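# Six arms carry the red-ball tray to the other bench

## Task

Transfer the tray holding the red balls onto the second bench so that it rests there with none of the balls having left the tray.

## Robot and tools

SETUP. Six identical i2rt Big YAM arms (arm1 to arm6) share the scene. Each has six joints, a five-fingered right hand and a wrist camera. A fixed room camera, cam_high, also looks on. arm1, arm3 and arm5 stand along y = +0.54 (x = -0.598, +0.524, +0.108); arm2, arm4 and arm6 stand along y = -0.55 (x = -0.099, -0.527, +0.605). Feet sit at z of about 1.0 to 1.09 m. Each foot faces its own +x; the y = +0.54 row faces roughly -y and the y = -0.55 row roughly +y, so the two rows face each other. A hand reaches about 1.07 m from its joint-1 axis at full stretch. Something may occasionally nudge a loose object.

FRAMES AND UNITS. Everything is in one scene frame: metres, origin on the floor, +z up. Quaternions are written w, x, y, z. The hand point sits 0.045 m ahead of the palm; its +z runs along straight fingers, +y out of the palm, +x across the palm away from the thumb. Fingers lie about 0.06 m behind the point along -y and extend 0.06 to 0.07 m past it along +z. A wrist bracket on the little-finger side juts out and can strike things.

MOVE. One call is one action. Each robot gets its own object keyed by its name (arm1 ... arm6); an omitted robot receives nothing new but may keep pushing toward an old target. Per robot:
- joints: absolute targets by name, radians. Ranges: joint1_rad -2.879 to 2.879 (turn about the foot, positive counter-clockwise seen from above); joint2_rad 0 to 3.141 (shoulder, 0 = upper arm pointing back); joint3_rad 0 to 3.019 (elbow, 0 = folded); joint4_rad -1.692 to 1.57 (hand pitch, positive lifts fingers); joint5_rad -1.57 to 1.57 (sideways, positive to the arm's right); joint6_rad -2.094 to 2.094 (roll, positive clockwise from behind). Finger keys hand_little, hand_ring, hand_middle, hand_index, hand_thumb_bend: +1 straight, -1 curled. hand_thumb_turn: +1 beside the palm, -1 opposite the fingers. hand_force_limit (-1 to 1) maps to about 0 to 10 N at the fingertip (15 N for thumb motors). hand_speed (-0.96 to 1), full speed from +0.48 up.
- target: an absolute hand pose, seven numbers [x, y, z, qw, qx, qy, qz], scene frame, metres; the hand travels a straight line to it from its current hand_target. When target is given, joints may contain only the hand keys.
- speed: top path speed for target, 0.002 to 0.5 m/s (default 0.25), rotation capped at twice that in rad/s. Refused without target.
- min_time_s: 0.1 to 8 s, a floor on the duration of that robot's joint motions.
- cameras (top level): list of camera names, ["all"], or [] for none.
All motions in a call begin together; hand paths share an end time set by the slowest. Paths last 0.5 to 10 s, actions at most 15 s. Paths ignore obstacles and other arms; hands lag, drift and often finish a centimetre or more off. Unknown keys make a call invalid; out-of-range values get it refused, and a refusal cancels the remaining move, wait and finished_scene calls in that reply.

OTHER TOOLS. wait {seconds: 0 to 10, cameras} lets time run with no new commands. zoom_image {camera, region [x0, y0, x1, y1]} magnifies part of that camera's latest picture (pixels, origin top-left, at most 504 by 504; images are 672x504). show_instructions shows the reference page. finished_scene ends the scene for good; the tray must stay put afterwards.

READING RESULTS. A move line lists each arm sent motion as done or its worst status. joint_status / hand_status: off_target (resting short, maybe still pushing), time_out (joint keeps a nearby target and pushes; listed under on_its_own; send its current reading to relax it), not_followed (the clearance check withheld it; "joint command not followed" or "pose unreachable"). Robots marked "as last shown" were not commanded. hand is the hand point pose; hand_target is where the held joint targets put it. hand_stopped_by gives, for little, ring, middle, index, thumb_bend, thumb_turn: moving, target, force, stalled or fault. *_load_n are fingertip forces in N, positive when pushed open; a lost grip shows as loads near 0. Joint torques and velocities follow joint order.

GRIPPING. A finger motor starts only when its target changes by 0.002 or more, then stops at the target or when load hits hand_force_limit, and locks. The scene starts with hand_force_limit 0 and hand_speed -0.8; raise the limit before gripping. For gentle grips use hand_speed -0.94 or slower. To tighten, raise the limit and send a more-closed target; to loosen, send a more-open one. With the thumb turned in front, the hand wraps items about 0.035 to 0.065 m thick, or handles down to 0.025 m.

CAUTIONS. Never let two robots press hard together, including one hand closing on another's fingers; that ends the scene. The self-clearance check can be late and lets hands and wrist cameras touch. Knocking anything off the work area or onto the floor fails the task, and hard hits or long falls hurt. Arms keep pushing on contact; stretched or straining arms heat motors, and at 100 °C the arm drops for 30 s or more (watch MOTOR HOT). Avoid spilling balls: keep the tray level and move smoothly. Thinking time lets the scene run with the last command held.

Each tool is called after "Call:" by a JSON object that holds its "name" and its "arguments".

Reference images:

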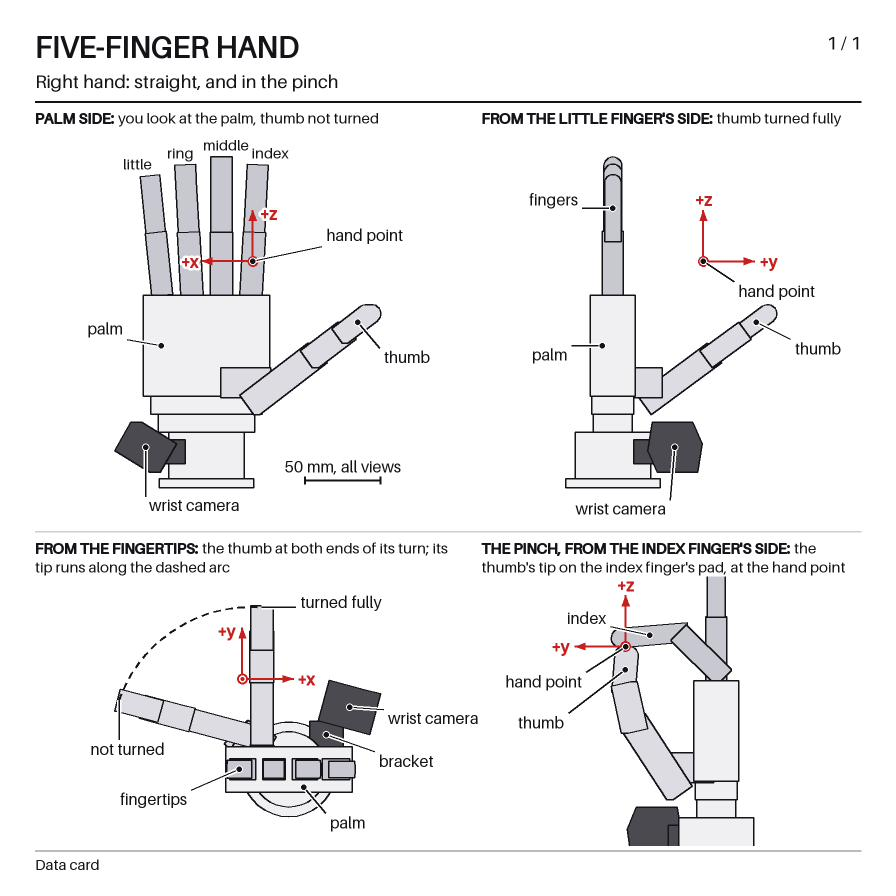

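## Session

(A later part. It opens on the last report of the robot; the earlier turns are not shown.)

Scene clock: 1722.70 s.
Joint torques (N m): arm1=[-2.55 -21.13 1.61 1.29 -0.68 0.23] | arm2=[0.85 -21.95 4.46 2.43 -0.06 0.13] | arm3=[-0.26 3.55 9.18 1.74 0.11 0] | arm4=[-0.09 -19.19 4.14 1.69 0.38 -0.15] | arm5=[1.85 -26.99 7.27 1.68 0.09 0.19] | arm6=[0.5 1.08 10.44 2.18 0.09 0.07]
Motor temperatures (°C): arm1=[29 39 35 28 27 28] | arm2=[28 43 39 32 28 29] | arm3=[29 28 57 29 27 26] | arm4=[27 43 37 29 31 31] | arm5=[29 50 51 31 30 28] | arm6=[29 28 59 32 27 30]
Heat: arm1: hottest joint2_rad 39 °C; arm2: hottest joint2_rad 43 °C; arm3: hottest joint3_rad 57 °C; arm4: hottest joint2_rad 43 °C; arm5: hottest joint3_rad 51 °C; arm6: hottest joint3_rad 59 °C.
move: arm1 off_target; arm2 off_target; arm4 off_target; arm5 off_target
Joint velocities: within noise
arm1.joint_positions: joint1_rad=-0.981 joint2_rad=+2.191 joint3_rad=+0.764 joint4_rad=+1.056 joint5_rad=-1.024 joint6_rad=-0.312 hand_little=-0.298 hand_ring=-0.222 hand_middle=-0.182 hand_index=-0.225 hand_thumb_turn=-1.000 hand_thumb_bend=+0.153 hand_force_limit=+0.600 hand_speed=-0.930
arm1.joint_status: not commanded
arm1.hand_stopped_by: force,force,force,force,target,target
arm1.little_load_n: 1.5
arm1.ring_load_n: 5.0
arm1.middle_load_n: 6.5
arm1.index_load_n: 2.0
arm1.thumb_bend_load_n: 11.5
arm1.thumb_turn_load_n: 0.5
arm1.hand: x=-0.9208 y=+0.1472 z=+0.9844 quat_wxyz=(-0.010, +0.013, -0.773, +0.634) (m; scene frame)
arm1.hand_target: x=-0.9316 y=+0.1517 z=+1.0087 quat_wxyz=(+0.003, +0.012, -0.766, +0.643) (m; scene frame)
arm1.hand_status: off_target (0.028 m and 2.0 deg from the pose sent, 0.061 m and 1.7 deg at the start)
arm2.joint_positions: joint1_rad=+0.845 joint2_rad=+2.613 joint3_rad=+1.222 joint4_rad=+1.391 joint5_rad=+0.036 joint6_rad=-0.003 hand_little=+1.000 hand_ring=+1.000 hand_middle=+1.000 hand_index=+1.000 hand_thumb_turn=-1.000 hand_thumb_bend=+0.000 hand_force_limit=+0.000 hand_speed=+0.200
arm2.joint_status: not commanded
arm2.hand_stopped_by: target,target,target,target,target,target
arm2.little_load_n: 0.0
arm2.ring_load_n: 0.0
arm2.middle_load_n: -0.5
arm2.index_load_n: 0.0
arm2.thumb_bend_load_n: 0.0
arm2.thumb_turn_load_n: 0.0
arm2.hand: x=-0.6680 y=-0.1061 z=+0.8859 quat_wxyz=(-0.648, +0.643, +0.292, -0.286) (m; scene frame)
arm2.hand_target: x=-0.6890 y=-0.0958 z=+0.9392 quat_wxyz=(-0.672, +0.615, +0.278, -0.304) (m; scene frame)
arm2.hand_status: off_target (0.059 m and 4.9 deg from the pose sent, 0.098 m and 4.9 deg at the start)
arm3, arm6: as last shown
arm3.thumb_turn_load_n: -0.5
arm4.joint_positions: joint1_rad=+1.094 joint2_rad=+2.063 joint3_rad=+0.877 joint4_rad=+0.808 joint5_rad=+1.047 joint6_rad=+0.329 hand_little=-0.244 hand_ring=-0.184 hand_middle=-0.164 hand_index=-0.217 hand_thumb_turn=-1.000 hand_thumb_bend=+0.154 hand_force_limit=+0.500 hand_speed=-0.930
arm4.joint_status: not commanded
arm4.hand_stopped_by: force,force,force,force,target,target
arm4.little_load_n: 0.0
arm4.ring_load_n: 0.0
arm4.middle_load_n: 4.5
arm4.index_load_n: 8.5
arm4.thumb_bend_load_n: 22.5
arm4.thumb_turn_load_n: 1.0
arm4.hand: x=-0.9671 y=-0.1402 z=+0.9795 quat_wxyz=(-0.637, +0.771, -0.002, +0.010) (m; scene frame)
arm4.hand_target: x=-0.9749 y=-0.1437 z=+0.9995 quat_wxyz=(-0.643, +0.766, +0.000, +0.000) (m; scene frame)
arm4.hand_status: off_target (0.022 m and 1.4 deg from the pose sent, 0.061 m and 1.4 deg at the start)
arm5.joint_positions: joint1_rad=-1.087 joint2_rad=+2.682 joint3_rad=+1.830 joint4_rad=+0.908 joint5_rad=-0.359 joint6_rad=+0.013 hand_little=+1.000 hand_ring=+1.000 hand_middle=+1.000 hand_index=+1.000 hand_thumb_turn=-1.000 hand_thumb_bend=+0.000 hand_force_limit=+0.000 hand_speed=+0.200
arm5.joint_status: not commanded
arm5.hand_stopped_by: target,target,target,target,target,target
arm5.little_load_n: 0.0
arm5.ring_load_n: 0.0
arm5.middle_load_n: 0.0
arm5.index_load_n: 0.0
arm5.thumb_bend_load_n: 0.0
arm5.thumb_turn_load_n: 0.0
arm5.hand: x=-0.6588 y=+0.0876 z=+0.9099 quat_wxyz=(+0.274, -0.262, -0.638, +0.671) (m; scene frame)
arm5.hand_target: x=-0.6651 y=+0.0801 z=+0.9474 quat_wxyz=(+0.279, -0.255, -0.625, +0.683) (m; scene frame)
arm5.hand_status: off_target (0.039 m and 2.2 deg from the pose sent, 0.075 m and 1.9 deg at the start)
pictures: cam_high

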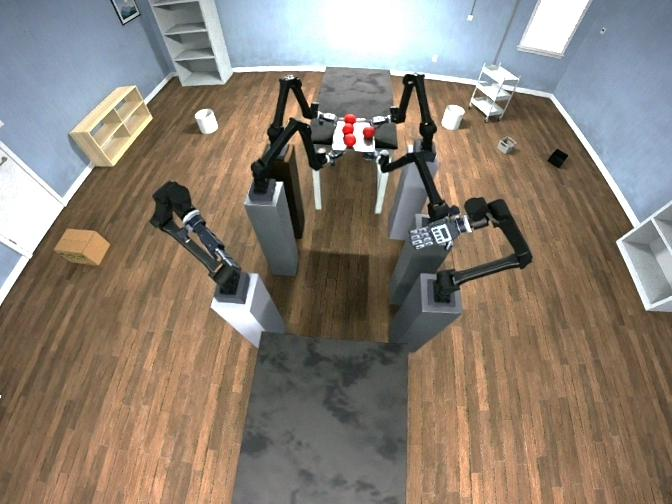

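Call:
{"name": "move", "arguments": {"arm1": {"target": [-0.932, 0.153, 1.065, 0.003, 0.012, -0.766, 0.643], "speed": 0.06}, "arm4": {"target": [-0.975, -0.143, 1.050, -0.643, 0.766, 0, 0], "speed": 0.06}, "arm5": {"target": [-0.665, 0.080, 1.003, 0.2788, -0.2553, -0.6253, 0.6825], "speed": 0.06}, "arm2": {"target": [-0.690, -0.095, 0.989, 0.6718, -0.6155, -0.2784, 0.3036], "speed": 0.06}, "cameras": ["cam_high"]}}

Call:
{"name": "zoom_image", "arguments": {"camera": "cam_high", "region": [300, 80, 420, 180]}}

Scene clock: 1739.07 s.
Joint torques (N m): arm1=[-2.49 -21.36 3.03 1.4 -0.89 0.28] | arm2=[0.62 -20.89 4.78 2.17 -0.08 0.13] | arm3=[-0.21 3.49 9.2 1.77 0.11 0] | arm4=[-0.09 -17.85 5.2 1.69 0.32 0.01] | arm5=[1.9 -27.11 7.66 1.7 0.11 0.11] | arm6=[0.73 1.26 10.4 2.14 0.08 0.07]
Motor temperatures (°C): arm1=[29 40 35 28 28 28] | arm2=[28 42 39 32 28 29] | arm3=[29 28 57 29 27 26] | arm4=[27 46 37 29 30 31] | arm5=[29 51 51 31 30 28] | arm6=[29 28 59 32 27 30]
Heat: arm1: hottest joint2_rad 40 °C; arm2: hottest joint2_rad 42 °C; arm3: hottest joint3_rad 57 °C; arm4: hottest joint2_rad 46 °C; arm5: hottest joint2_rad 51 °C; arm6: hottest joint3_rad 59 °C.
move: arm1 off_target; arm2 off_target; arm4 off_target; arm5 off_target
Joint velocities: within noise
arm1.joint_positions: joint1_rad=-0.985 joint2_rad=+2.030 joint3_rad=+0.726 joint4_rad=+0.908 joint5_rad=-1.022 joint6_rad=-0.319 hand_little=-0.298 hand_ring=-0.222 hand_middle=-0.182 hand_index=-0.225 hand_thumb_turn=-1.000 hand_thumb_bend=+0.154 hand_force_limit=+0.600 hand_speed=-0.930
arm1.joint_status: not commanded
arm1.hand_stopped_by: force,force,force,force,target,target
arm1.little_load_n: 0.0
arm1.ring_load_n: 5.5
arm1.middle_load_n: 9.5
arm1.index_load_n: 2.0
arm1.thumb_bend_load_n: 15.0
arm1.thumb_turn_load_n: 0.0
arm1.hand: x=-0.9194 y=+0.1501 z=+1.0309 quat_wxyz=(-0.014, +0.006, -0.778, +0.629) (m; scene frame)
arm1.hand_target: x=-0.9316 y=+0.1526 z=+1.0631 quat_wxyz=(+0.003, +0.012, -0.766, +0.643) (m; scene frame)
arm1.hand_status: off_target (0.036 m and 3.0 deg from the pose sent, 0.082 m and 2.0 deg at the start)
arm2.joint_positions: joint1_rad=+0.845 joint2_rad=+2.478 joint3_rad=+1.163 joint4_rad=+1.334 joint5_rad=+0.037 joint6_rad=-0.003 hand_little=+1.000 hand_ring=+1.000 hand_middle=+1.000 hand_index=+1.000 hand_thumb_turn=-1.000 hand_thumb_bend=+0.000 hand_force_limit=+0.000 hand_speed=+0.200
arm2.joint_status: not commanded
arm2.hand_stopped_by: target,target,target,target,target,target
arm2.little_load_n: 0.0
arm2.ring_load_n: 0.0
arm2.middle_load_n: -0.5
arm2.index_load_n: 0.0
arm2.thumb_bend_load_n: 0.0
arm2.thumb_turn_load_n: 0.0
arm2.hand: x=-0.6747 y=-0.1012 z=+0.9451 quat_wxyz=(-0.654, +0.636, +0.289, -0.289) (m; scene frame)
arm2.hand_target: x=-0.6895 y=-0.0954 z=+0.9884 quat_wxyz=(-0.672, +0.615, +0.278, -0.304) (m; scene frame)
arm2.hand_status: off_target (0.047 m and 3.8 deg from the pose sent, 0.106 m and 4.9 deg at the start)
arm3.joint_positions: joint1_rad=+0.131 joint2_rad=+0.610 joint3_rad=+1.382 joint4_rad=-1.436 joint5_rad=+0.089 joint6_rad=-1.113 hand_little=+1.000 hand_ring=+1.000 hand_middle=+1.000 hand_index=+1.000 hand_thumb_turn=+1.000 hand_thumb_bend=+1.000 hand_force_limit=+0.000 hand_speed=-0.800
arm3.joint_status: not commanded
arm3.hand_stopped_by: target,target,target,target,target,target
arm3.little_load_n: 0.0
arm3.ring_load_n: 0.0
arm3.middle_load_n: 0.0
arm3.index_load_n: 0.0
arm3.thumb_bend_load_n: 0.0
arm3.thumb_turn_load_n: 0.0
arm3.hand: x=+0.4881 y=+0.3367 z=+1.4687 quat_wxyz=(+0.245, +0.500, -0.746, +0.365) (m; scene frame)
arm3.hand_target: x=+0.4880 y=+0.3372 z=+1.4793 quat_wxyz=(+0.250, +0.496, -0.742, +0.376) (m; scene frame)
arm3.hand_status: not commanded
arm4.joint_positions: joint1_rad=+1.089 joint2_rad=+1.923 joint3_rad=+0.871 joint4_rad=+0.682 joint5_rad=+1.046 joint6_rad=+0.311 hand_little=-0.244 hand_ring=-0.184 hand_middle=-0.164 hand_index=-0.217 hand_thumb_turn=-1.000 hand_thumb_bend=+0.154 hand_force_limit=+0.500 hand_speed=-0.930
arm4.joint_status: not commanded
arm4.hand_stopped_by: force,force,force,force,target,target
arm4.little_load_n: 1.5
arm4.ring_load_n: 0.0
arm4.middle_load_n: 3.0
arm4.index_load_n: 8.5
arm4.thumb_bend_load_n: 19.0
arm4.thumb_turn_load_n: 1.5
arm4.hand: x=-0.9670 y=-0.1368 z=+1.0330 quat_wxyz=(-0.638, +0.770, +0.002, +0.014) (m; scene frame)
arm4.hand_target: x=-0.9749 y=-0.1428 z=+1.0496 quat_wxyz=(-0.643, +0.766, +0.000, +0.000) (m; scene frame)
arm4.hand_status: off_target (0.020 m and 1.7 deg from the pose sent, 0.071 m and 1.4 deg at the start)
arm5.joint_positions: joint1_rad=-1.087 joint2_rad=+2.573 joint3_rad=+1.776 joint4_rad=+0.850 joint5_rad=-0.359 joint6_rad=+0.023 hand_little=+1.000 hand_ring=+1.000 hand_middle=+1.000 hand_index=+1.000 hand_thumb_turn=-1.000 hand_thumb_bend=+0.000 hand_force_limit=+0.000 hand_speed=+0.200
arm5.joint_status: not commanded
arm5.hand_stopped_by: target,target,target,target,target,target
arm5.little_load_n: 0.0
arm5.ring_load_n: 0.0
arm5.middle_load_n: 0.0
arm5.index_load_n: 0.0
arm5.thumb_bend_load_n: 0.0
arm5.thumb_turn_load_n: 0.0
arm5.hand: x=-0.6601 y=+0.0870 z=+0.9627 quat_wxyz=(+0.270, -0.267, -0.637, +0.671) (m; scene frame)
arm5.hand_target: x=-0.6650 y=+0.0801 z=+1.0024 quat_wxyz=(+0.279, -0.255, -0.625, +0.683) (m; scene frame)
arm5.hand_status: off_target (0.041 m and 2.5 deg from the pose sent, 0.093 m and 2.2 deg at the start)
arm6.joint_positions: joint1_rad=-0.493 joint2_rad=+0.613 joint3_rad=+1.441 joint4_rad=-1.236 joint5_rad=+0.146 joint6_rad=-1.234 hand_little=+1.000 hand_ring=+1.000 hand_middle=+1.000 hand_index=+1.000 hand_thumb_turn=+1.000 hand_thumb_bend=+1.000 hand_force_limit=+0.000 hand_speed=-0.800
arm6.joint_status: not commanded
arm6.hand_stopped_by: target,target,target,target,target,target
arm6.little_load_n: 0.0
arm6.ring_load_n: 0.0
arm6.middle_load_n: 0.0
arm6.index_load_n: 0.0
arm6.thumb_bend_load_n: 0.0
arm6.thumb_turn_load_n: 0.0
arm6.hand: x=+0.7739 y=-0.3801 z=+1.6091 quat_wxyz=(-0.317, +0.787, +0.279, +0.449) (m; scene frame)
arm6.hand_target: x=+0.7729 y=-0.3820 z=+1.6204 quat_wxyz=(-0.325, +0.781, +0.276, +0.457) (m; scene frame)
arm6.hand_status: not commanded
pictures: cam_high

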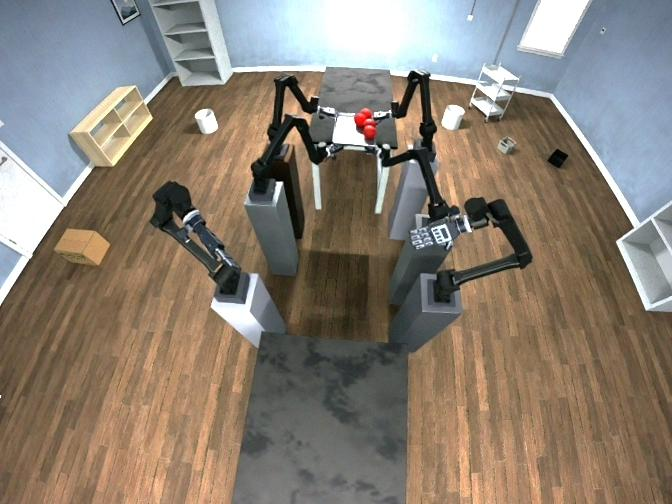

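Scaled by 4.200.

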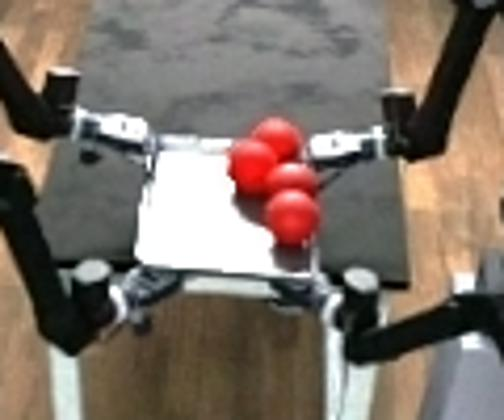

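Call:
{"name": "move", "arguments": {"arm1": {"target": [-0.930, 0.153, 1.156, 0.003, 0.006, -0.766, 0.643], "speed": 0.06}, "arm4": {"target": [-0.973, -0.143, 1.135, -0.643, 0.766, 0, 0], "speed": 0.06}, "arm5": {"target": [-0.663, 0.080, 1.090, 0.2788, -0.2553, -0.6253, 0.6825], "speed": 0.06}, "arm2": {"target": [-0.688, -0.095, 1.070, 0.6718, -0.6155, -0.2784, 0.3036], "speed": 0.06}, "cameras": ["cam_high"]}}

Call:
{"name": "zoom_image", "arguments": {"camera": "cam_high", "region": [300, 80, 420, 180]}}

Scene clock: 1757.50 s.
Joint torques (N m): arm1=[-2.9 -19.96 5.75 1.31 -0.54 0.36] | arm2=[0.32 -20.19 5.83 2.14 -0.22 0.11] | arm3=[-0.26 3.43 9.21 1.76 0.11 0] | arm4=[0.21 -16.5 8.54 1.39 0.58 0] | arm5=[2.02 -26.64 8.39 1.7 0.12 0.11] | arm6=[0.56 1.14 10.37 2.25 0.09 0.07]
Motor temperatures (°C): arm1=[29 38 36 28 28 28] | arm2=[28 43 39 32 28 29] | arm3=[29 28 57 29 27 26] | arm4=[27 46 37 29 30 31] | arm5=[29 52 50 31 30 28] | arm6=[29 28 59 32 27 30]
Heat: arm1: hottest joint2_rad 38 °C; arm2: hottest joint2_rad 43 °C; arm3: hottest joint3_rad 57 °C; arm4: hottest joint2_rad 46 °C; arm5: hottest joint2_rad 52 °C; arm6: hottest joint3_rad 59 °C.
move: arm1 off_target; arm2 off_target; arm4 off_target; arm5 off_target
Joint velocities: within noise
arm1.joint_positions: joint1_rad=-0.979 joint2_rad=+1.758 joint3_rad=+0.713 joint4_rad=+0.641 joint5_rad=-1.023 joint6_rad=-0.314 hand_little=-0.298 hand_ring=-0.222 hand_middle=-0.182 hand_index=-0.225 hand_thumb_turn=-1.000 hand_thumb_bend=+0.154 hand_force_limit=+0.600 hand_speed=-0.930
arm1.joint_status: not commanded
arm1.hand_stopped_by: force,force,force,force,target,target
arm1.little_load_n: 2.0
arm1.ring_load_n: 7.0
arm1.middle_load_n: 8.5
arm1.index_load_n: 1.0
arm1.thumb_bend_load_n: 13.5
arm1.thumb_turn_load_n: -1.0
arm1.hand: x=-0.9145 y=+0.1484 z=+1.1183 quat_wxyz=(-0.020, +0.005, -0.779, +0.627) (m; scene frame)
arm1.hand_target: x=-0.9293 y=+0.1525 z=+1.1543 quat_wxyz=(+0.003, +0.007, -0.766, +0.643) (m; scene frame)
arm1.hand_status: off_target (0.041 m and 3.5 deg from the pose sent, 0.126 m and 2.9 deg at the start)
arm2.joint_positions: joint1_rad=+0.845 joint2_rad=+2.272 joint3_rad=+1.088 joint4_rad=+1.206 joint5_rad=+0.037 joint6_rad=-0.001 hand_little=+1.000 hand_ring=+1.000 hand_middle=+1.000 hand_index=+1.000 hand_thumb_turn=-1.000 hand_thumb_bend=+0.000 hand_force_limit=+0.000 hand_speed=+0.200
arm2.joint_status: not commanded
arm2.hand_stopped_by: target,target,target,target,target,target
arm2.little_load_n: 0.0
arm2.ring_load_n: 0.0
arm2.middle_load_n: 0.0
arm2.index_load_n: 0.0
arm2.thumb_bend_load_n: 0.0
arm2.thumb_turn_load_n: 0.0
arm2.hand: x=-0.6776 y=-0.0997 z=+1.0268 quat_wxyz=(-0.654, +0.636, +0.288, -0.290) (m; scene frame)
arm2.hand_target: x=-0.6876 y=-0.0952 z=+1.0694 quat_wxyz=(-0.672, +0.615, +0.278, -0.304) (m; scene frame)
arm2.hand_status: off_target (0.045 m and 3.7 deg from the pose sent, 0.126 m and 3.8 deg at the start)
arm3, arm6: as last shown
arm4.joint_positions: joint1_rad=+1.085 joint2_rad=+1.714 joint3_rad=+0.871 joint4_rad=+0.458 joint5_rad=+1.038 joint6_rad=+0.311 hand_little=-0.244 hand_ring=-0.184 hand_middle=-0.164 hand_index=-0.217 hand_thumb_turn=-1.000 hand_thumb_bend=+0.154 hand_force_limit=+0.500 hand_speed=-0.930
arm4.joint_status: not commanded
arm4.hand_stopped_by: force,force,force,force,target,target
arm4.little_load_n: 3.5
arm4.ring_load_n: 2.0
arm4.middle_load_n: 5.5
arm4.index_load_n: 7.5
arm4.thumb_bend_load_n: 22.5
arm4.thumb_turn_load_n: 1.5
arm4.hand: x=-0.9586 y=-0.1402 z=+1.1092 quat_wxyz=(-0.634, +0.773, +0.007, +0.017) (m; scene frame)
arm4.hand_target: x=-0.9726 y=-0.1432 z=+1.1349 quat_wxyz=(-0.643, +0.766, +0.000, +0.000) (m; scene frame)
arm4.hand_status: off_target (0.030 m and 2.5 deg from the pose sent, 0.102 m and 1.7 deg at the start)
arm5.joint_positions: joint1_rad=-1.086 joint2_rad=+2.412 joint3_rad=+1.729 joint4_rad=+0.736 joint5_rad=-0.357 joint6_rad=+0.023 hand_little=+1.000 hand_ring=+1.000 hand_middle=+1.000 hand_index=+1.000 hand_thumb_turn=-1.000 hand_thumb_bend=+0.000 hand_force_limit=+0.000 hand_speed=+0.200
arm5.joint_status: not commanded
arm5.hand_stopped_by: target,target,target,target,target,target
arm5.little_load_n: 0.0
arm5.ring_load_n: 0.0
arm5.middle_load_n: 0.0
arm5.index_load_n: 0.0
arm5.thumb_bend_load_n: 0.0
arm5.thumb_turn_load_n: 0.0
arm5.hand: x=-0.6620 y=+0.0860 z=+1.0506 quat_wxyz=(+0.270, -0.267, -0.637, +0.671) (m; scene frame)
arm5.hand_target: x=-0.6630 y=+0.0800 z=+1.0896 quat_wxyz=(+0.279, -0.255, -0.625, +0.683) (m; scene frame)
arm5.hand_status: off_target (0.040 m and 2.5 deg from the pose sent, 0.127 m and 2.5 deg at the start)
pictures: cam_high

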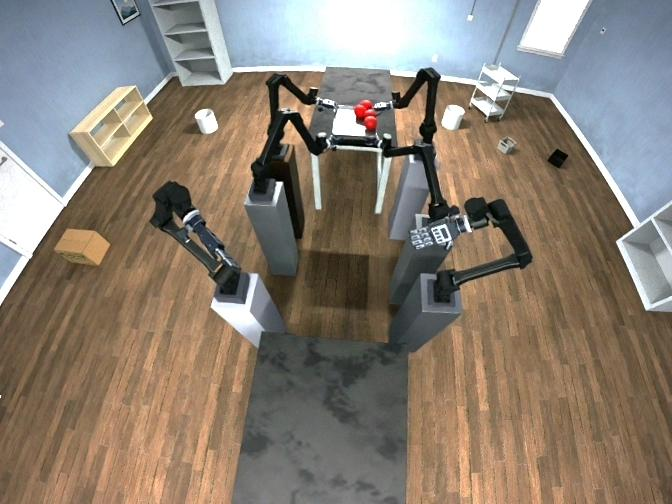

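Scaled by 4.200.

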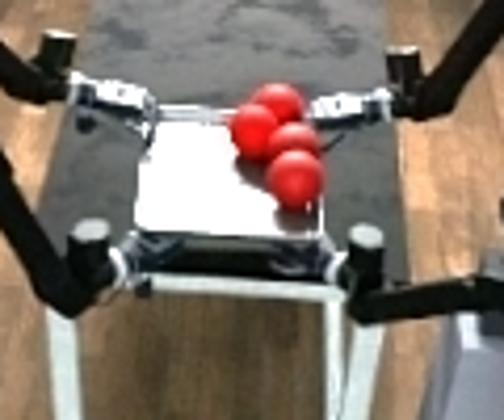

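Call:
{"name": "move", "arguments": {"arm1": {"target": [-0.780, 0.153, 1.244, 0.003, 0.006, -0.766, 0.643], "speed": 0.08}, "arm4": {"target": [-0.823, -0.143, 1.223, -0.643, 0.766, 0, 0], "speed": 0.08}, "arm5": {"target": [-0.513, 0.080, 1.170, 0.2788, -0.2553, -0.6253, 0.6825], "speed": 0.08}, "arm2": {"target": [-0.538, -0.095, 1.149, 0.6718, -0.6155, -0.2784, 0.3036], "speed": 0.08}, "cameras": ["cam_high"]}}

Call:
{"name": "zoom_image", "arguments": {"camera": "cam_high", "region": [300, 80, 420, 180]}}

Scene clock: 1846.33 s.
Joint torques (N m): arm1=[-2.14 -12.34 8.12 1.51 -0.02 0.27] | arm2=[-0.73 -15.91 5.56 2.36 -0.23 0.12] | arm3=[-0.26 3.49 9.2 1.74 0.11 0] | arm4=[-0.21 -10.87 8.18 1.65 0.17 -0.01] | arm5=[2.55 -21.13 7.73 2.96 0.06 0.03] | arm6=[0.67 1.2 10.39 2.28 0.08 0.08]
Motor temperatures (°C): arm1=[29 39 37 28 28 28] | arm2=[28 42 39 32 28 29] | arm3=[29 28 57 29 27 26] | arm4=[27 45 42 29 31 31] | arm5=[29 59 52 32 30 28] | arm6=[29 28 59 32 27 30]
Heat: arm1: hottest joint2_rad 39 °C; arm2: hottest joint2_rad 42 °C; arm3: hottest joint3_rad 57 °C; arm4: hottest joint2_rad 45 °C; arm5: hottest joint2_rad 59 °C; arm6: hottest joint3_rad 59 °C.
move: arm1 off_target; arm2 off_target; arm4 off_target; arm5 off_target
Joint velocities: within noise
arm1.joint_positions: joint1_rad=-0.738 joint2_rad=+1.203 joint3_rad=+0.469 joint4_rad=+0.427 joint5_rad=-0.793 joint6_rad=-0.191 hand_little=-0.298 hand_ring=-0.222 hand_middle=-0.182 hand_index=-0.225 hand_thumb_turn=-1.000 hand_thumb_bend=+0.154 hand_force_limit=+0.600 hand_speed=-0.930
arm1.joint_status: not commanded
arm1.hand_stopped_by: force,force,force,force,target,target
arm1.little_load_n: 0.5
arm1.ring_load_n: 6.0
arm1.middle_load_n: 10.5
arm1.index_load_n: 2.5
arm1.thumb_bend_load_n: 15.0
arm1.thumb_turn_load_n: 0.5
arm1.hand: x=-0.7707 y=+0.1516 z=+1.2154 quat_wxyz=(-0.018, +0.006, -0.781, +0.624) (m; scene frame)
arm1.hand_target: x=-0.7794 y=+0.1524 z=+1.2430 quat_wxyz=(+0.003, +0.006, -0.766, +0.643) (m; scene frame)
arm1.hand_status: off_target (0.030 m and 3.6 deg from the pose sent, 0.184 m and 3.6 deg at the start)
arm2.joint_positions: joint1_rad=+0.638 joint2_rad=+1.921 joint3_rad=+0.749 joint4_rad=+1.206 joint5_rad=-0.182 joint6_rad=+0.016 hand_little=+1.000 hand_ring=+1.000 hand_middle=+1.000 hand_index=+1.000 hand_thumb_turn=-1.000 hand_thumb_bend=+0.000 hand_force_limit=+0.000 hand_speed=+0.200
arm2.joint_status: not commanded
arm2.hand_stopped_by: target,target,target,target,target,target
arm2.little_load_n: 0.0
arm2.ring_load_n: 0.0
arm2.middle_load_n: -0.5
arm2.index_load_n: 0.0
arm2.thumb_bend_load_n: 0.0
arm2.thumb_turn_load_n: 0.0
arm2.hand: x=-0.5397 y=-0.1018 z=+1.1198 quat_wxyz=(-0.655, +0.632, +0.287, -0.299) (m; scene frame)
arm2.hand_target: x=-0.5381 y=-0.0953 z=+1.1485 quat_wxyz=(-0.672, +0.615, +0.279, -0.304) (m; scene frame)
arm2.hand_status: off_target (0.030 m and 2.9 deg from the pose sent, 0.186 m and 3.7 deg at the start)
arm3, arm6: as last shown
arm4.joint_positions: joint1_rad=+0.881 joint2_rad=+1.242 joint3_rad=+0.655 joint4_rad=+0.302 joint5_rad=+0.845 joint6_rad=+0.207 hand_little=-0.244 hand_ring=-0.184 hand_middle=-0.164 hand_index=-0.217 hand_thumb_turn=-1.000 hand_thumb_bend=+0.154 hand_force_limit=+0.500 hand_speed=-0.930
arm4.joint_status: not commanded
arm4.hand_stopped_by: force,force,force,force,target,target
arm4.little_load_n: 2.0
arm4.ring_load_n: 0.5
arm4.middle_load_n: 4.5
arm4.index_load_n: 8.5
arm4.thumb_bend_load_n: 21.0
arm4.thumb_turn_load_n: 1.5
arm4.hand: x=-0.8211 y=-0.1369 z=+1.2079 quat_wxyz=(-0.636, +0.771, +0.001, +0.011) (m; scene frame)
arm4.hand_target: x=-0.8231 y=-0.1426 z=+1.2228 quat_wxyz=(-0.643, +0.766, +0.000, +0.000) (m; scene frame)
arm4.hand_status: off_target (0.016 m and 1.6 deg from the pose sent, 0.177 m and 2.5 deg at the start)
arm5.joint_positions: joint1_rad=-0.982 joint2_rad=+2.003 joint3_rad=+1.235 joint4_rad=+0.796 joint5_rad=-0.245 joint6_rad=+0.021 hand_little=+1.000 hand_ring=+1.000 hand_middle=+1.000 hand_index=+1.000 hand_thumb_turn=-1.000 hand_thumb_bend=+0.000 hand_force_limit=+0.000 hand_speed=+0.200
arm5.joint_status: not commanded
arm5.hand_stopped_by: target,target,target,target,target,target
arm5.little_load_n: 0.0
arm5.ring_load_n: 0.0
arm5.middle_load_n: 0.0
arm5.index_load_n: 0.0
arm5.thumb_bend_load_n: 0.5
arm5.thumb_turn_load_n: 0.0
arm5.hand: x=-0.5171 y=+0.0877 z=+1.1350 quat_wxyz=(+0.266, -0.276, -0.642, +0.664) (m; scene frame)
arm5.hand_target: x=-0.5128 y=+0.0801 z=+1.1695 quat_wxyz=(+0.279, -0.256, -0.625, +0.683) (m; scene frame)
arm5.hand_status: off_target (0.036 m and 4.0 deg from the pose sent, 0.191 m and 2.5 deg at the start)
arm6.thumb_turn_load_n: -0.5
pictures: cam_high

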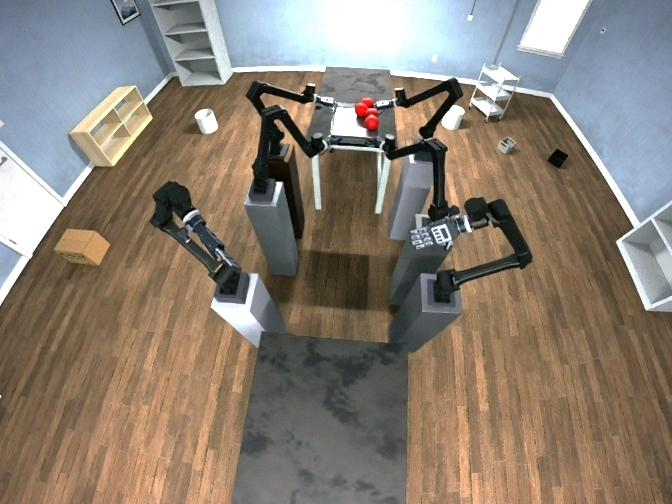

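Scaled by 4.200.

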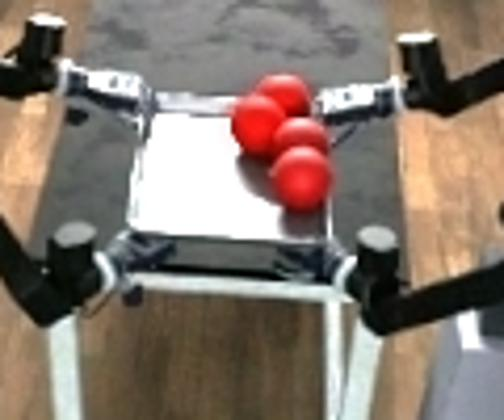

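Call:
{"name": "move", "arguments": {"arm1": {"target": [-0.600, 0.153, 1.244, 0.003, 0.006, -0.766, 0.643], "speed": 0.09}, "arm4": {"target": [-0.643, -0.143, 1.221, -0.643, 0.766, 0, 0], "speed": 0.09}, "arm5": {"target": [-0.333, 0.080, 1.172, 0.2788, -0.2553, -0.6253, 0.6825], "speed": 0.09}, "arm2": {"target": [-0.358, -0.095, 1.143, 0.6718, -0.6155, -0.2784, 0.3036], "speed": 0.09}, "cameras": ["cam_high"]}}

Call:
{"name": "zoom_image", "arguments": {"camera": "cam_high", "region": [300, 80, 420, 180]}}

Scene clock: 1859.73 s.
Joint torques (N m): arm1=[-1.08 -7 8.59 1.59 0.66 -0.02] | arm2=[-0.73 -13.04 4.19 2.95 -0.21 0.23] | arm3=[-0.21 3.43 9.21 1.77 0.11 0] | arm4=[-1.49 -5.48 8.73 1.7 -0.08 -0.05] | arm5=[3.02 -16.5 6.94 3.33 -0.06 0.01] | arm6=[0.79 1.32 10.4 2.19 0.07 0.07]
Motor temperatures (°C): arm1=[29 38 39 28 28 28] | arm2=[28 42 40 32 28 29] | arm3=[29 28 57 29 27 26] | arm4=[27 44 44 29 30 31] | arm5=[29 55 52 32 30 28] | arm6=[29 28 59 32 27 30]
Heat: arm1: hottest joint3_rad 39 °C; arm2: hottest joint2_rad 42 °C; arm3: hottest joint3_rad 57 °C; arm4: hottest joint2_rad 44 °C; arm5: hottest joint2_rad 55 °C; arm6: hottest joint3_rad 59 °C.
move: arm1 off_target; arm2 off_target; arm4 done; arm5 off_target
Joint velocities: within noise
arm1.joint_positions: joint1_rad=-0.116 joint2_rad=+0.836 joint3_rad=+0.290 joint4_rad=+0.332 joint5_rad=-0.183 joint6_rad=-0.022 hand_little=-0.298 hand_ring=-0.222 hand_middle=-0.181 hand_index=-0.225 hand_thumb_turn=-1.000 hand_thumb_bend=+0.154 hand_force_limit=+0.600 hand_speed=-0.930
arm1.joint_status: not commanded
arm1.hand_stopped_by: force,force,force,force,target,target
arm1.little_load_n: 2.0
arm1.ring_load_n: 8.0
arm1.middle_load_n: 11.0
arm1.index_load_n: 2.5
arm1.thumb_bend_load_n: 13.0
arm1.thumb_turn_load_n: -1.5
arm1.hand: x=-0.5934 y=+0.1521 z=+1.2268 quat_wxyz=(-0.012, +0.008, -0.780, +0.626) (m; scene frame)
arm1.hand_target: x=-0.5998 y=+0.1523 z=+1.2435 quat_wxyz=(+0.003, +0.006, -0.766, +0.643) (m; scene frame)
arm1.hand_status: off_target (0.018 m and 3.0 deg from the pose sent, 0.173 m and 3.6 deg at the start)
arm2.joint_positions: joint1_rad=+0.231 joint2_rad=+1.833 joint3_rad=+0.523 joint4_rad=+1.355 joint5_rad=-0.588 joint6_rad=+0.049 hand_little=+1.000 hand_ring=+1.000 hand_middle=+1.000 hand_index=+1.000 hand_thumb_turn=-1.000 hand_thumb_bend=+0.000 hand_force_limit=+0.000 hand_speed=+0.200
arm2.joint_status: not commanded
arm2.hand_stopped_by: target,target,target,target,target,target
arm2.little_load_n: 0.0
arm2.ring_load_n: 0.5
arm2.middle_load_n: 0.0
arm2.index_load_n: 0.0
arm2.thumb_bend_load_n: 0.0
arm2.thumb_turn_load_n: 0.0
arm2.hand: x=-0.3613 y=-0.0994 z=+1.1212 quat_wxyz=(-0.654, +0.633, +0.282, -0.304) (m; scene frame)
arm2.hand_target: x=-0.3581 y=-0.0952 z=+1.1425 quat_wxyz=(-0.672, +0.616, +0.279, -0.303) (m; scene frame)
arm2.hand_status: off_target (0.022 m and 2.8 deg from the pose sent, 0.183 m and 2.9 deg at the start)
arm3, arm6: as last shown
arm4.joint_positions: joint1_rad=+0.387 joint2_rad=+0.882 joint3_rad=+0.419 joint4_rad=+0.263 joint5_rad=+0.350 joint6_rad=+0.077 hand_little=-0.244 hand_ring=-0.184 hand_middle=-0.164 hand_index=-0.217 hand_thumb_turn=-1.000 hand_thumb_bend=+0.154 hand_force_limit=+0.500 hand_speed=-0.930
arm4.joint_status: not commanded
arm4.hand_stopped_by: force,force,force,force,target,target
arm4.little_load_n: 1.0
arm4.ring_load_n: 1.0
arm4.middle_load_n: 5.0
arm4.index_load_n: 9.5
arm4.thumb_bend_load_n: 22.0
arm4.thumb_turn_load_n: 1.5
arm4.hand: x=-0.6458 y=-0.1377 z=+1.2125 quat_wxyz=(-0.636, +0.771, +0.000, +0.001) (m; scene frame)
arm4.hand_target: x=-0.6432 y=-0.1426 z=+1.2207 quat_wxyz=(-0.643, +0.766, +0.000, +0.000) (m; scene frame)
arm4.hand_status: done (0.010 m and 1.0 deg from the pose sent, 0.179 m and 1.7 deg at the start)
arm5.joint_positions: joint1_rad=-0.775 joint2_rad=+1.733 joint3_rad=+0.784 joint4_rad=+0.954 joint5_rad=-0.029 joint6_rad=+0.004 hand_little=+1.000 hand_ring=+1.000 hand_middle=+1.000 hand_index=+1.000 hand_thumb_turn=-1.000 hand_thumb_bend=+0.000 hand_force_limit=+0.000 hand_speed=+0.200
arm5.joint_status: not commanded
arm5.hand_stopped_by: target,target,target,target,target,target
arm5.little_load_n: 0.0
arm5.ring_load_n: 0.0
arm5.middle_load_n: 0.0
arm5.index_load_n: 0.0
arm5.thumb_bend_load_n: 0.5
arm5.thumb_turn_load_n: 0.0
arm5.hand: x=-0.3393 y=+0.0901 z=+1.1328 quat_wxyz=(+0.270, -0.278, -0.650, +0.654) (m; scene frame)
arm5.hand_target: x=-0.3329 y=+0.0805 z=+1.1713 quat_wxyz=(+0.279, -0.256, -0.625, +0.682) (m; scene frame)
arm5.hand_status: off_target (0.041 m and 5.1 deg from the pose sent, 0.188 m and 4.0 deg at the start)
arm6.thumb_bend_load_n: 0.5
arm6.thumb_turn_load_n: 0.0
pictures: cam_high

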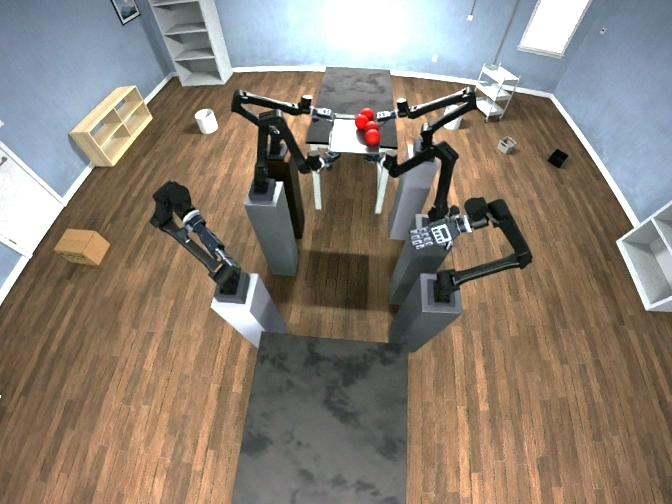

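Scaled by 4.200.

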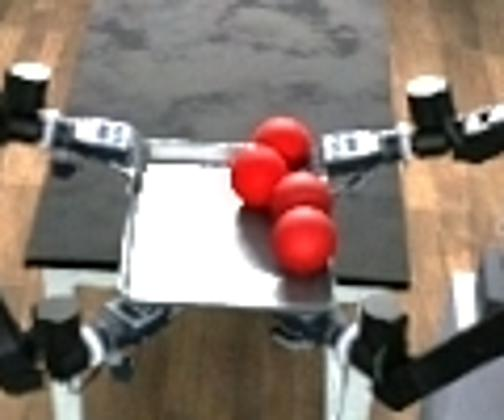

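Call:
{"name": "move", "arguments": {"arm1": {"target": [-0.500, 0.153, 1.242, 0.003, 0.006, -0.766, 0.643], "speed": 0.09}, "arm4": {"target": [-0.543, -0.143, 1.223, -0.643, 0.766, 0, 0], "speed": 0.09}, "arm5": {"target": [-0.233, 0.078, 1.183, 0.2788, -0.2553, -0.6253, 0.6825], "speed": 0.09}, "arm2": {"target": [-0.258, -0.095, 1.144, 0.6718, -0.6155, -0.2784, 0.3036], "speed": 0.09}, "cameras": ["cam_high"]}}

Call:
{"name": "zoom_image", "arguments": {"camera": "cam_high", "region": [300, 90, 420, 190]}}

Scene clock: 1873.60 s.
Joint torques (N m): arm1=[0.03 -3.78 9.66 1.47 0.93 -0.11] | arm2=[-0.5 -12.16 3.85 2.63 -0.16 0.18] | arm3=[-0.26 3.43 9.2 1.76 0.11 0.01] | arm4=[-3.37 -4.95 8.99 1.72 -0.14 0.06] | arm5=[3.31 -13.8 7.28 3.37 -0.12 -0.1] | arm6=[0.62 1.32 10.3 2.24 0.09 0.07]
Motor temperatures (°C): arm1=[29 37 41 28 28 28] | arm2=[28 40 39 32 28 29] | arm3=[29 28 57 29 27 26] | arm4=[27 42 45 29 30 31] | arm5=[29 52 52 32 30 28] | arm6=[29 28 60 32 27 30]
Heat: arm1: hottest joint3_rad 41 °C; arm2: hottest joint2_rad 40 °C; arm3: hottest joint3_rad 57 °C; arm4: hottest joint3_rad 45 °C; arm5: hottest joint2_rad 52 °C; arm6: hottest joint3_rad 60 °C.
move: arm1 off_target; arm2 off_target; arm4 off_target; arm5 off_target
Joint velocities: within noise
arm1.joint_positions: joint1_rad=+0.340 joint2_rad=+0.830 joint3_rad=+0.286 joint4_rad=+0.350 joint5_rad=+0.273 joint6_rad=+0.066 hand_little=-0.297 hand_ring=-0.222 hand_middle=-0.181 hand_index=-0.225 hand_thumb_turn=-1.000 hand_thumb_bend=+0.154 hand_force_limit=+0.600 hand_speed=-0.930
arm1.joint_status: not commanded
arm1.hand_stopped_by: force,force,force,force,target,target
arm1.little_load_n: 7.0
arm1.ring_load_n: 9.5
arm1.middle_load_n: 9.5
arm1.index_load_n: 3.5
arm1.thumb_bend_load_n: 8.5
arm1.thumb_turn_load_n: -0.5
arm1.hand: x=-0.4980 y=+0.1575 z=+1.2306 quat_wxyz=(-0.007, +0.006, -0.772, +0.635) (m; scene frame)
arm1.hand_target: x=-0.5000 y=+0.1532 z=+1.2419 quat_wxyz=(+0.003, +0.006, -0.766, +0.643) (m; scene frame)
arm1.hand_status: off_target (0.012 m and 1.7 deg from the pose sent, 0.095 m and 3.0 deg at the start)
arm2.joint_positions: joint1_rad=-0.053 joint2_rad=+1.820 joint3_rad=+0.494 joint4_rad=+1.413 joint5_rad=-0.869 joint6_rad=+0.095 hand_little=+1.000 hand_ring=+1.000 hand_middle=+1.000 hand_index=+1.000 hand_thumb_turn=-1.000 hand_thumb_bend=+0.000 hand_force_limit=+0.000 hand_speed=+0.200
arm2.joint_status: not commanded
arm2.hand_stopped_by: target,target,target,target,target,target
arm2.little_load_n: 0.0
arm2.ring_load_n: 0.0
arm2.middle_load_n: 0.0
arm2.index_load_n: 0.0
arm2.thumb_bend_load_n: 0.0
arm2.thumb_turn_load_n: 0.0
arm2.hand: x=-0.2615 y=-0.0971 z=+1.1288 quat_wxyz=(-0.659, +0.628, +0.277, -0.308) (m; scene frame)
arm2.hand_target: x=-0.2582 y=-0.0951 z=+1.1436 quat_wxyz=(-0.672, +0.616, +0.279, -0.304) (m; scene frame)
arm2.hand_status: off_target (0.016 m and 2.1 deg from the pose sent, 0.106 m and 2.8 deg at the start)
arm3, arm6: as last shown
arm4.joint_positions: joint1_rad=-0.026 joint2_rad=+0.823 joint3_rad=+0.393 joint4_rad=+0.240 joint5_rad=-0.070 joint6_rad=-0.006 hand_little=-0.244 hand_ring=-0.184 hand_middle=-0.164 hand_index=-0.217 hand_thumb_turn=-1.000 hand_thumb_bend=+0.154 hand_force_limit=+0.500 hand_speed=-0.930
arm4.joint_status: not commanded
arm4.hand_stopped_by: force,force,force,force,target,target
arm4.little_load_n: 1.5
arm4.ring_load_n: 1.5
arm4.middle_load_n: 7.0
arm4.index_load_n: 11.5
arm4.thumb_bend_load_n: 22.0
arm4.thumb_turn_load_n: 2.5
arm4.hand: x=-0.5488 y=-0.1372 z=+1.2133 quat_wxyz=(-0.635, +0.772, +0.006, -0.003) (m; scene frame)
arm4.hand_target: x=-0.5433 y=-0.1423 z=+1.2227 quat_wxyz=(-0.643, +0.766, +0.000, +0.000) (m; scene frame)
arm4.hand_status: off_target (0.013 m and 1.4 deg from the pose sent, 0.103 m and 1.0 deg at the start)
arm5.joint_positions: joint1_rad=-0.590 joint2_rad=+1.574 joint3_rad=+0.604 joint4_rad=+0.968 joint5_rad=+0.160 joint6_rad=-0.001 hand_little=+1.000 hand_ring=+1.000 hand_middle=+1.000 hand_index=+1.000 hand_thumb_turn=-1.000 hand_thumb_bend=+0.000 hand_force_limit=+0.000 hand_speed=+0.200
arm5.joint_status: not commanded
arm5.hand_stopped_by: target,target,target,target,target,target
arm5.little_load_n: 0.0
arm5.ring_load_n: 0.0
arm5.middle_load_n: 0.0
arm5.index_load_n: 0.0
arm5.thumb_bend_load_n: 0.0
arm5.thumb_turn_load_n: 0.0
arm5.hand: x=-0.2393 y=+0.0887 z=+1.1428 quat_wxyz=(+0.272, -0.279, -0.652, +0.651) (m; scene frame)
arm5.hand_target: x=-0.2328 y=+0.0786 z=+1.1822 quat_wxyz=(+0.279, -0.256, -0.625, +0.682) (m; scene frame)
arm5.hand_status: off_target (0.042 m and 5.5 deg from the pose sent, 0.118 m and 5.1 deg at the start)
arm6.middle_load_n: -0.5
arm6.thumb_bend_load_n: 0.0
pictures: cam_high

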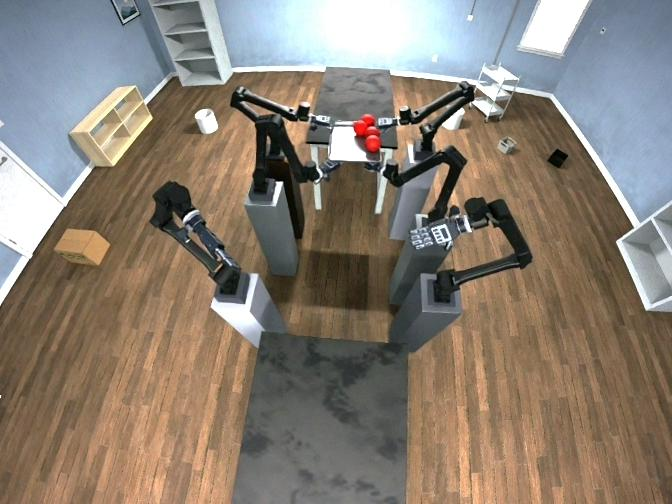

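Scaled by 4.200.

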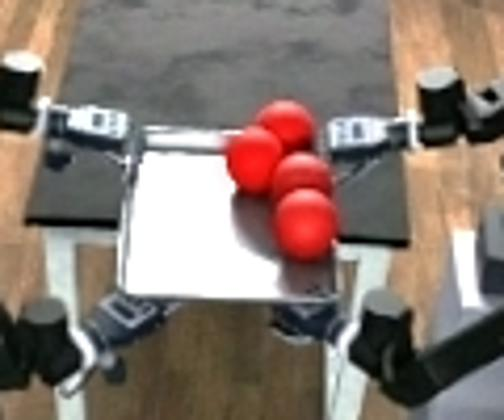

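Call:
{"name": "move", "arguments": {"arm1": {"target": [-0.345, 0.150, 1.234, 0.003, 0.006, -0.766, 0.643], "speed": 0.09}, "arm4": {"target": [-0.388, -0.143, 1.223, -0.643, 0.766, 0, 0], "speed": 0.09}, "arm5": {"target": [-0.078, 0.078, 1.184, 0.2788, -0.2553, -0.6253, 0.6825], "speed": 0.09}, "arm2": {"target": [-0.103, -0.095, 1.138, 0.6718, -0.6155, -0.2784, 0.3036], "speed": 0.09}, "cameras": ["cam_high"]}}

Call:
{"name": "zoom_image", "arguments": {"camera": "cam_high", "region": [300, 100, 420, 200]}}

Scene clock: 2002.50 s.
Joint torques (N m): arm1=[1.85 -7.71 9.14 1.69 0.79 -0.14] | arm2=[-0.38 -9.82 5.9 2.06 0 0.16] | arm3=[-0.21 3.43 9.2 1.74 0.11 0] | arm4=[-5.13 -5.01 11.71 2.3 -0.23 0.62] | arm5=[2.78 -10.4 6.79 3.21 -0.04 -0.14] | arm6=[0.62 1.08 10.4 2.18 0.09 0.07]
Motor temperatures (°C): arm1=[29 34 44 28 29 28] | arm2=[28 36 38 32 28 29] | arm3=[29 28 57 29 27 26] | arm4=[27 38 46 29 30 31] | arm5=[29 44 49 32 30 28] | arm6=[29 28 60 32 27 30]
Heat: arm1: hottest joint3_rad 44 °C; arm2: hottest joint3_rad 38 °C; arm3: hottest joint3_rad 57 °C; arm4: hottest joint3_rad 46 °C; arm5: hottest joint3_rad 49 °C; arm6: hottest joint3_rad 60 °C.
move: arm1 off_target; arm2 done; arm4 off_target; arm5 off_target
Joint velocities: within noise
arm1.joint_positions: joint1_rad=+0.819 joint2_rad=+1.182 joint3_rad=+0.460 joint4_rad=+0.448 joint5_rad=+0.772 joint6_rad=+0.189 hand_little=-0.298 hand_ring=-0.222 hand_middle=-0.181 hand_index=-0.225 hand_thumb_turn=-1.000 hand_thumb_bend=+0.154 hand_force_limit=+0.600 hand_speed=-0.930
arm1.joint_status: not commanded
arm1.hand_stopped_by: force,force,force,force,target,target
arm1.little_load_n: 0.0
arm1.ring_load_n: 8.0
arm1.middle_load_n: 7.0
arm1.index_load_n: 3.0
arm1.thumb_bend_load_n: 9.5
arm1.thumb_turn_load_n: 0.0
arm1.hand: x=-0.3585 y=+0.1506 z=+1.2178 quat_wxyz=(+0.009, +0.000, -0.775, +0.632) (m; scene frame)
arm1.hand_target: x=-0.3453 y=+0.1503 z=+1.2339 quat_wxyz=(+0.003, +0.006, -0.766, +0.643) (m; scene frame)
arm1.hand_status: off_target (0.021 m and 1.9 deg from the pose sent, 0.153 m and 1.7 deg at the start)
arm2.joint_positions: joint1_rad=-0.469 joint2_rad=+1.884 joint3_rad=+0.582 joint4_rad=+1.567 joint5_rad=-1.276 joint6_rad=+0.273 hand_little=+1.000 hand_ring=+1.000 hand_middle=+1.000 hand_index=+1.000 hand_thumb_turn=-1.000 hand_thumb_bend=+0.000 hand_force_limit=+0.000 hand_speed=+0.200
arm2.joint_status: not commanded
arm2.hand_stopped_by: target,target,target,target,target,target
arm2.little_load_n: 0.0
arm2.ring_load_n: 0.0
arm2.middle_load_n: 0.0
arm2.index_load_n: 0.0
arm2.thumb_bend_load_n: 0.0
arm2.thumb_turn_load_n: 0.0
arm2.hand: x=-0.1100 y=-0.1024 z=+1.1373 quat_wxyz=(-0.667, +0.620, +0.277, -0.307) (m; scene frame)
arm2.hand_target: x=-0.1030 y=-0.0952 z=+1.1380 quat_wxyz=(-0.671, +0.616, +0.279, -0.303) (m; scene frame)
arm2.hand_status: done (0.010 m and 0.8 deg from the pose sent, 0.159 m and 2.1 deg at the start; a joint's target at an end of its range on 17 of 80 steps)
arm3, arm6: as last shown
arm4.joint_positions: joint1_rad=-0.581 joint2_rad=+1.021 joint3_rad=+0.455 joint4_rad=+0.293 joint5_rad=-0.640 joint6_rad=-0.179 hand_little=-0.244 hand_ring=-0.184 hand_middle=-0.164 hand_index=-0.217 hand_thumb_turn=-1.000 hand_thumb_bend=+0.156 hand_force_limit=+0.500 hand_speed=-0.930
arm4.joint_status: not commanded
arm4.hand_stopped_by: force,force,force,force,target,target
arm4.little_load_n: 2.5
arm4.ring_load_n: 3.0
arm4.middle_load_n: 8.5
arm4.index_load_n: 6.5
arm4.thumb_bend_load_n: 33.5
arm4.thumb_turn_load_n: 6.0
arm4.hand: x=-0.4078 y=-0.1495 z=+1.1922 quat_wxyz=(-0.624, +0.781, +0.027, -0.007) (m; scene frame)
arm4.hand_target: x=-0.3888 y=-0.1439 z=+1.2226 quat_wxyz=(-0.643, +0.766, +0.001, +0.000) (m; scene frame)
arm4.hand_status: off_target (0.037 m and 4.2 deg from the pose sent, 0.161 m and 1.4 deg at the start)
arm5.joint_positions: joint1_rad=-0.176 joint2_rad=+1.417 joint3_rad=+0.439 joint4_rad=+1.004 joint5_rad=+0.564 joint6_rad=-0.037 hand_little=+1.000 hand_ring=+1.000 hand_middle=+1.000 hand_index=+1.000 hand_thumb_turn=-1.000 hand_thumb_bend=+0.000 hand_force_limit=+0.000 hand_speed=+0.200
arm5.joint_status: not commanded
arm5.hand_stopped_by: target,target,target,target,target,target
arm5.little_load_n: 0.0
arm5.ring_load_n: 0.0
arm5.middle_load_n: 0.0
arm5.index_load_n: 0.0
arm5.thumb_bend_load_n: 0.0
arm5.thumb_turn_load_n: 0.5
arm5.hand: x=-0.0837 y=+0.0826 z=+1.1551 quat_wxyz=(+0.279, -0.265, -0.648, +0.657) (m; scene frame)
arm5.hand_target: x=-0.0782 y=+0.0783 z=+1.1835 quat_wxyz=(+0.279, -0.256, -0.626, +0.682) (m; scene frame)
arm5.hand_status: off_target (0.030 m and 4.1 deg from the pose sent, 0.167 m and 5.5 deg at the start)
arm6.middle_load_n: 0.0
arm6.thumb_bend_load_n: 0.5
pictures: cam_high

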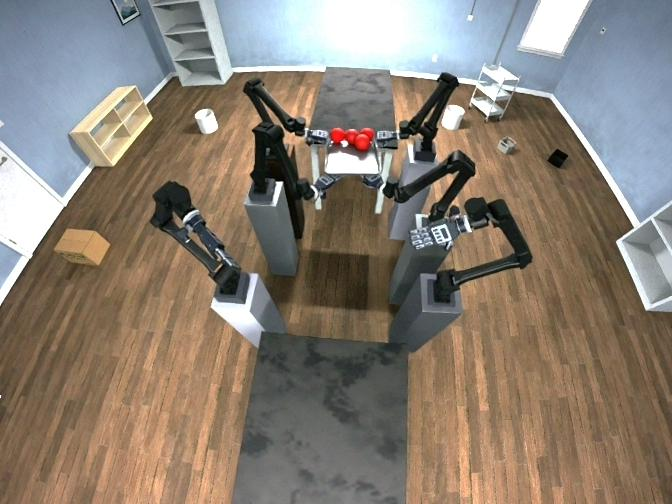

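Scaled by 4.200.

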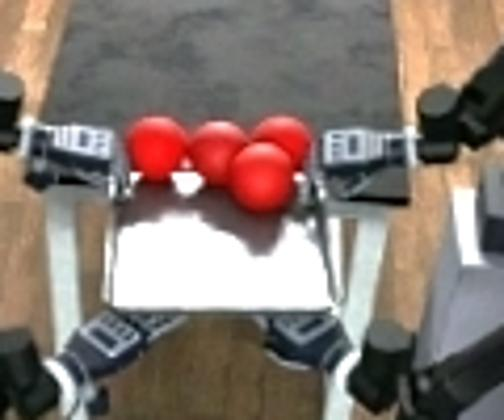

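Call:
{"name": "move", "arguments": {"arm1": {"target": [-0.345, 0.150, 1.234, 0.003, 0.006, -0.766, 0.643], "speed": 0.05}, "arm4": {"target": [-0.390, -0.143, 1.240, -0.643, 0.766, 0, 0], "speed": 0.05}, "arm5": {"target": [-0.078, 0.078, 1.168, 0.2788, -0.2553, -0.6253, 0.6825], "speed": 0.05}, "arm2": {"target": [-0.105, -0.095, 1.112, 0.6718, -0.6155, -0.2784, 0.3036], "speed": 0.05}, "cameras": ["cam_high"]}}

Call:
{"name": "zoom_image", "arguments": {"camera": "cam_high", "region": [300, 100, 420, 200]}}

Scene clock: 2014.63 s.
Joint torques (N m): arm1=[1.67 -7.88 9.11 1.69 0.64 -0.11] | arm2=[0.15 -10.23 5.2 2.11 0.12 -0.06] | arm3=[-0.26 3.43 9.21 1.74 0.11 0] | arm4=[-4.31 -7.47 12.46 1.36 -0.01 0.69] | arm5=[2.73 -7.53 6.39 3.29 -0.11 -0.13] | arm6=[0.62 1.14 10.35 2.22 0.08 0.07]
Motor temperatures (°C): arm1=[29 34 44 28 29 28] | arm2=[28 36 38 32 28 29] | arm3=[29 28 57 29 27 26] | arm4=[27 38 47 29 30 31] | arm5=[29 44 49 32 30 28] | arm6=[29 28 60 32 27 30]
Heat: arm1: hottest joint3_rad 44 °C; arm2: hottest joint3_rad 38 °C; arm3: hottest joint3_rad 57 °C; arm4: hottest joint3_rad 47 °C; arm5: hottest joint3_rad 49 °C; arm6: hottest joint3_rad 60 °C.
move: arm1 off_target; arm2 off_target; arm4 off_target; arm5 off_target
Joint velocities: within noise
arm1.joint_positions: joint1_rad=+0.822 joint2_rad=+1.184 joint3_rad=+0.460 joint4_rad=+0.448 joint5_rad=+0.776 joint6_rad=+0.185 hand_little=-0.298 hand_ring=-0.222 hand_middle=-0.181 hand_index=-0.225 hand_thumb_turn=-1.000 hand_thumb_bend=+0.154 hand_force_limit=+0.600 hand_speed=-0.930
arm1.joint_status: not commanded
arm1.hand_stopped_by: force,force,force,force,target,target
arm1.little_load_n: -0.5
arm1.ring_load_n: 7.5
arm1.middle_load_n: 8.5
arm1.index_load_n: 4.5
arm1.thumb_bend_load_n: 11.0
arm1.thumb_turn_load_n: 0.5
arm1.hand: x=-0.3583 y=+0.1511 z=+1.2170 quat_wxyz=(+0.011, +0.002, -0.775, +0.632) (m; scene frame)
arm1.hand_target: x=-0.3453 y=+0.1503 z=+1.2339 quat_wxyz=(+0.003, +0.006, -0.766, +0.643) (m; scene frame)
arm1.hand_status: off_target (0.022 m and 2.0 deg from the pose sent, 0.021 m and 1.9 deg at the start)
arm2.joint_positions: joint1_rad=-0.469 joint2_rad=+1.948 joint3_rad=+0.585 joint4_rad=+1.567 joint5_rad=-1.276 joint6_rad=+0.239 hand_little=+1.000 hand_ring=+1.000 hand_middle=+1.000 hand_index=+1.000 hand_thumb_turn=-1.000 hand_thumb_bend=+0.000 hand_force_limit=+0.000 hand_speed=+0.200
arm2.joint_status: not commanded
arm2.hand_stopped_by: target,target,target,target,target,target
arm2.little_load_n: 0.0
arm2.ring_load_n: 0.0
arm2.middle_load_n: 0.0
arm2.index_load_n: 0.0
arm2.thumb_bend_load_n: 0.0
arm2.thumb_turn_load_n: 0.0
arm2.hand: x=-0.1099 y=-0.1033 z=+1.1127 quat_wxyz=(-0.659, +0.629, +0.271, -0.311) (m; scene frame)
arm2.hand_target: x=-0.1050 y=-0.0951 z=+1.1123 quat_wxyz=(-0.666, +0.622, +0.280, -0.300) (m; scene frame)
arm2.hand_status: off_target (0.010 m and 2.5 deg from the pose sent, 0.027 m and 0.8 deg at the start; a joint's target at an end of its range on 38 of 39 steps)
arm3, arm6: as last shown
arm4.joint_positions: joint1_rad=-0.581 joint2_rad=+1.013 joint3_rad=+0.473 joint4_rad=+0.257 joint5_rad=-0.640 joint6_rad=-0.182 hand_little=-0.244 hand_ring=-0.184 hand_middle=-0.164 hand_index=-0.217 hand_thumb_turn=-1.000 hand_thumb_bend=+0.156 hand_force_limit=+0.500 hand_speed=-0.930
arm4.joint_status: not commanded
arm4.hand_stopped_by: force,force,force,force,target,target
arm4.little_load_n: 4.5
arm4.ring_load_n: 3.5
arm4.middle_load_n: 7.5
arm4.index_load_n: 5.0
arm4.thumb_bend_load_n: 33.0
arm4.thumb_turn_load_n: 5.5
arm4.hand: x=-0.4069 y=-0.1486 z=+1.1977 quat_wxyz=(-0.621, +0.783, +0.026, -0.008) (m; scene frame)
arm4.hand_target: x=-0.3912 y=-0.1435 z=+1.2393 quat_wxyz=(-0.644, +0.765, +0.002, +0.000) (m; scene frame)
arm4.hand_status: off_target (0.046 m and 4.4 deg from the pose sent, 0.051 m and 4.2 deg at the start)
arm5.joint_positions: joint1_rad=-0.174 joint2_rad=+1.440 joint3_rad=+0.429 joint4_rad=+1.071 joint5_rad=+0.565 joint6_rad=-0.040 hand_little=+1.000 hand_ring=+1.000 hand_middle=+1.000 hand_index=+1.000 hand_thumb_turn=-1.000 hand_thumb_bend=+0.000 hand_force_limit=+0.000 hand_speed=+0.200
arm5.joint_status: not commanded
arm5.hand_stopped_by: target,target,target,target,target,target
arm5.little_load_n: -3.5
arm5.ring_load_n: -0.5
arm5.middle_load_n: 0.0
arm5.index_load_n: 0.0
arm5.thumb_bend_load_n: 0.0
arm5.thumb_turn_load_n: 0.0
arm5.hand: x=-0.0831 y=+0.0827 z=+1.1561 quat_wxyz=(+0.278, -0.266, -0.637, +0.668) (m; scene frame)
arm5.hand_target: x=-0.0780 y=+0.0782 z=+1.1681 quat_wxyz=(+0.279, -0.256, -0.626, +0.682) (m; scene frame)
arm5.hand_status: off_target (0.014 m and 2.5 deg from the pose sent, 0.015 m and 4.1 deg at the start)
arm6.thumb_bend_load_n: 0.0
arm6.thumb_turn_load_n: 0.5
pictures: cam_high

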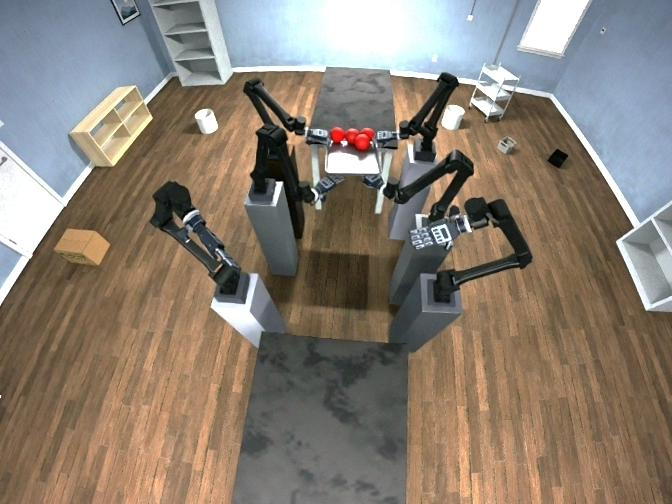

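Scaled by 4.200.

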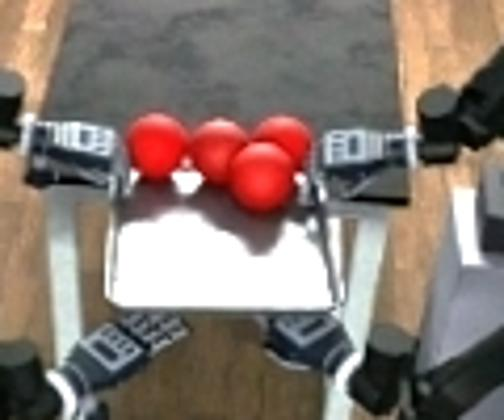

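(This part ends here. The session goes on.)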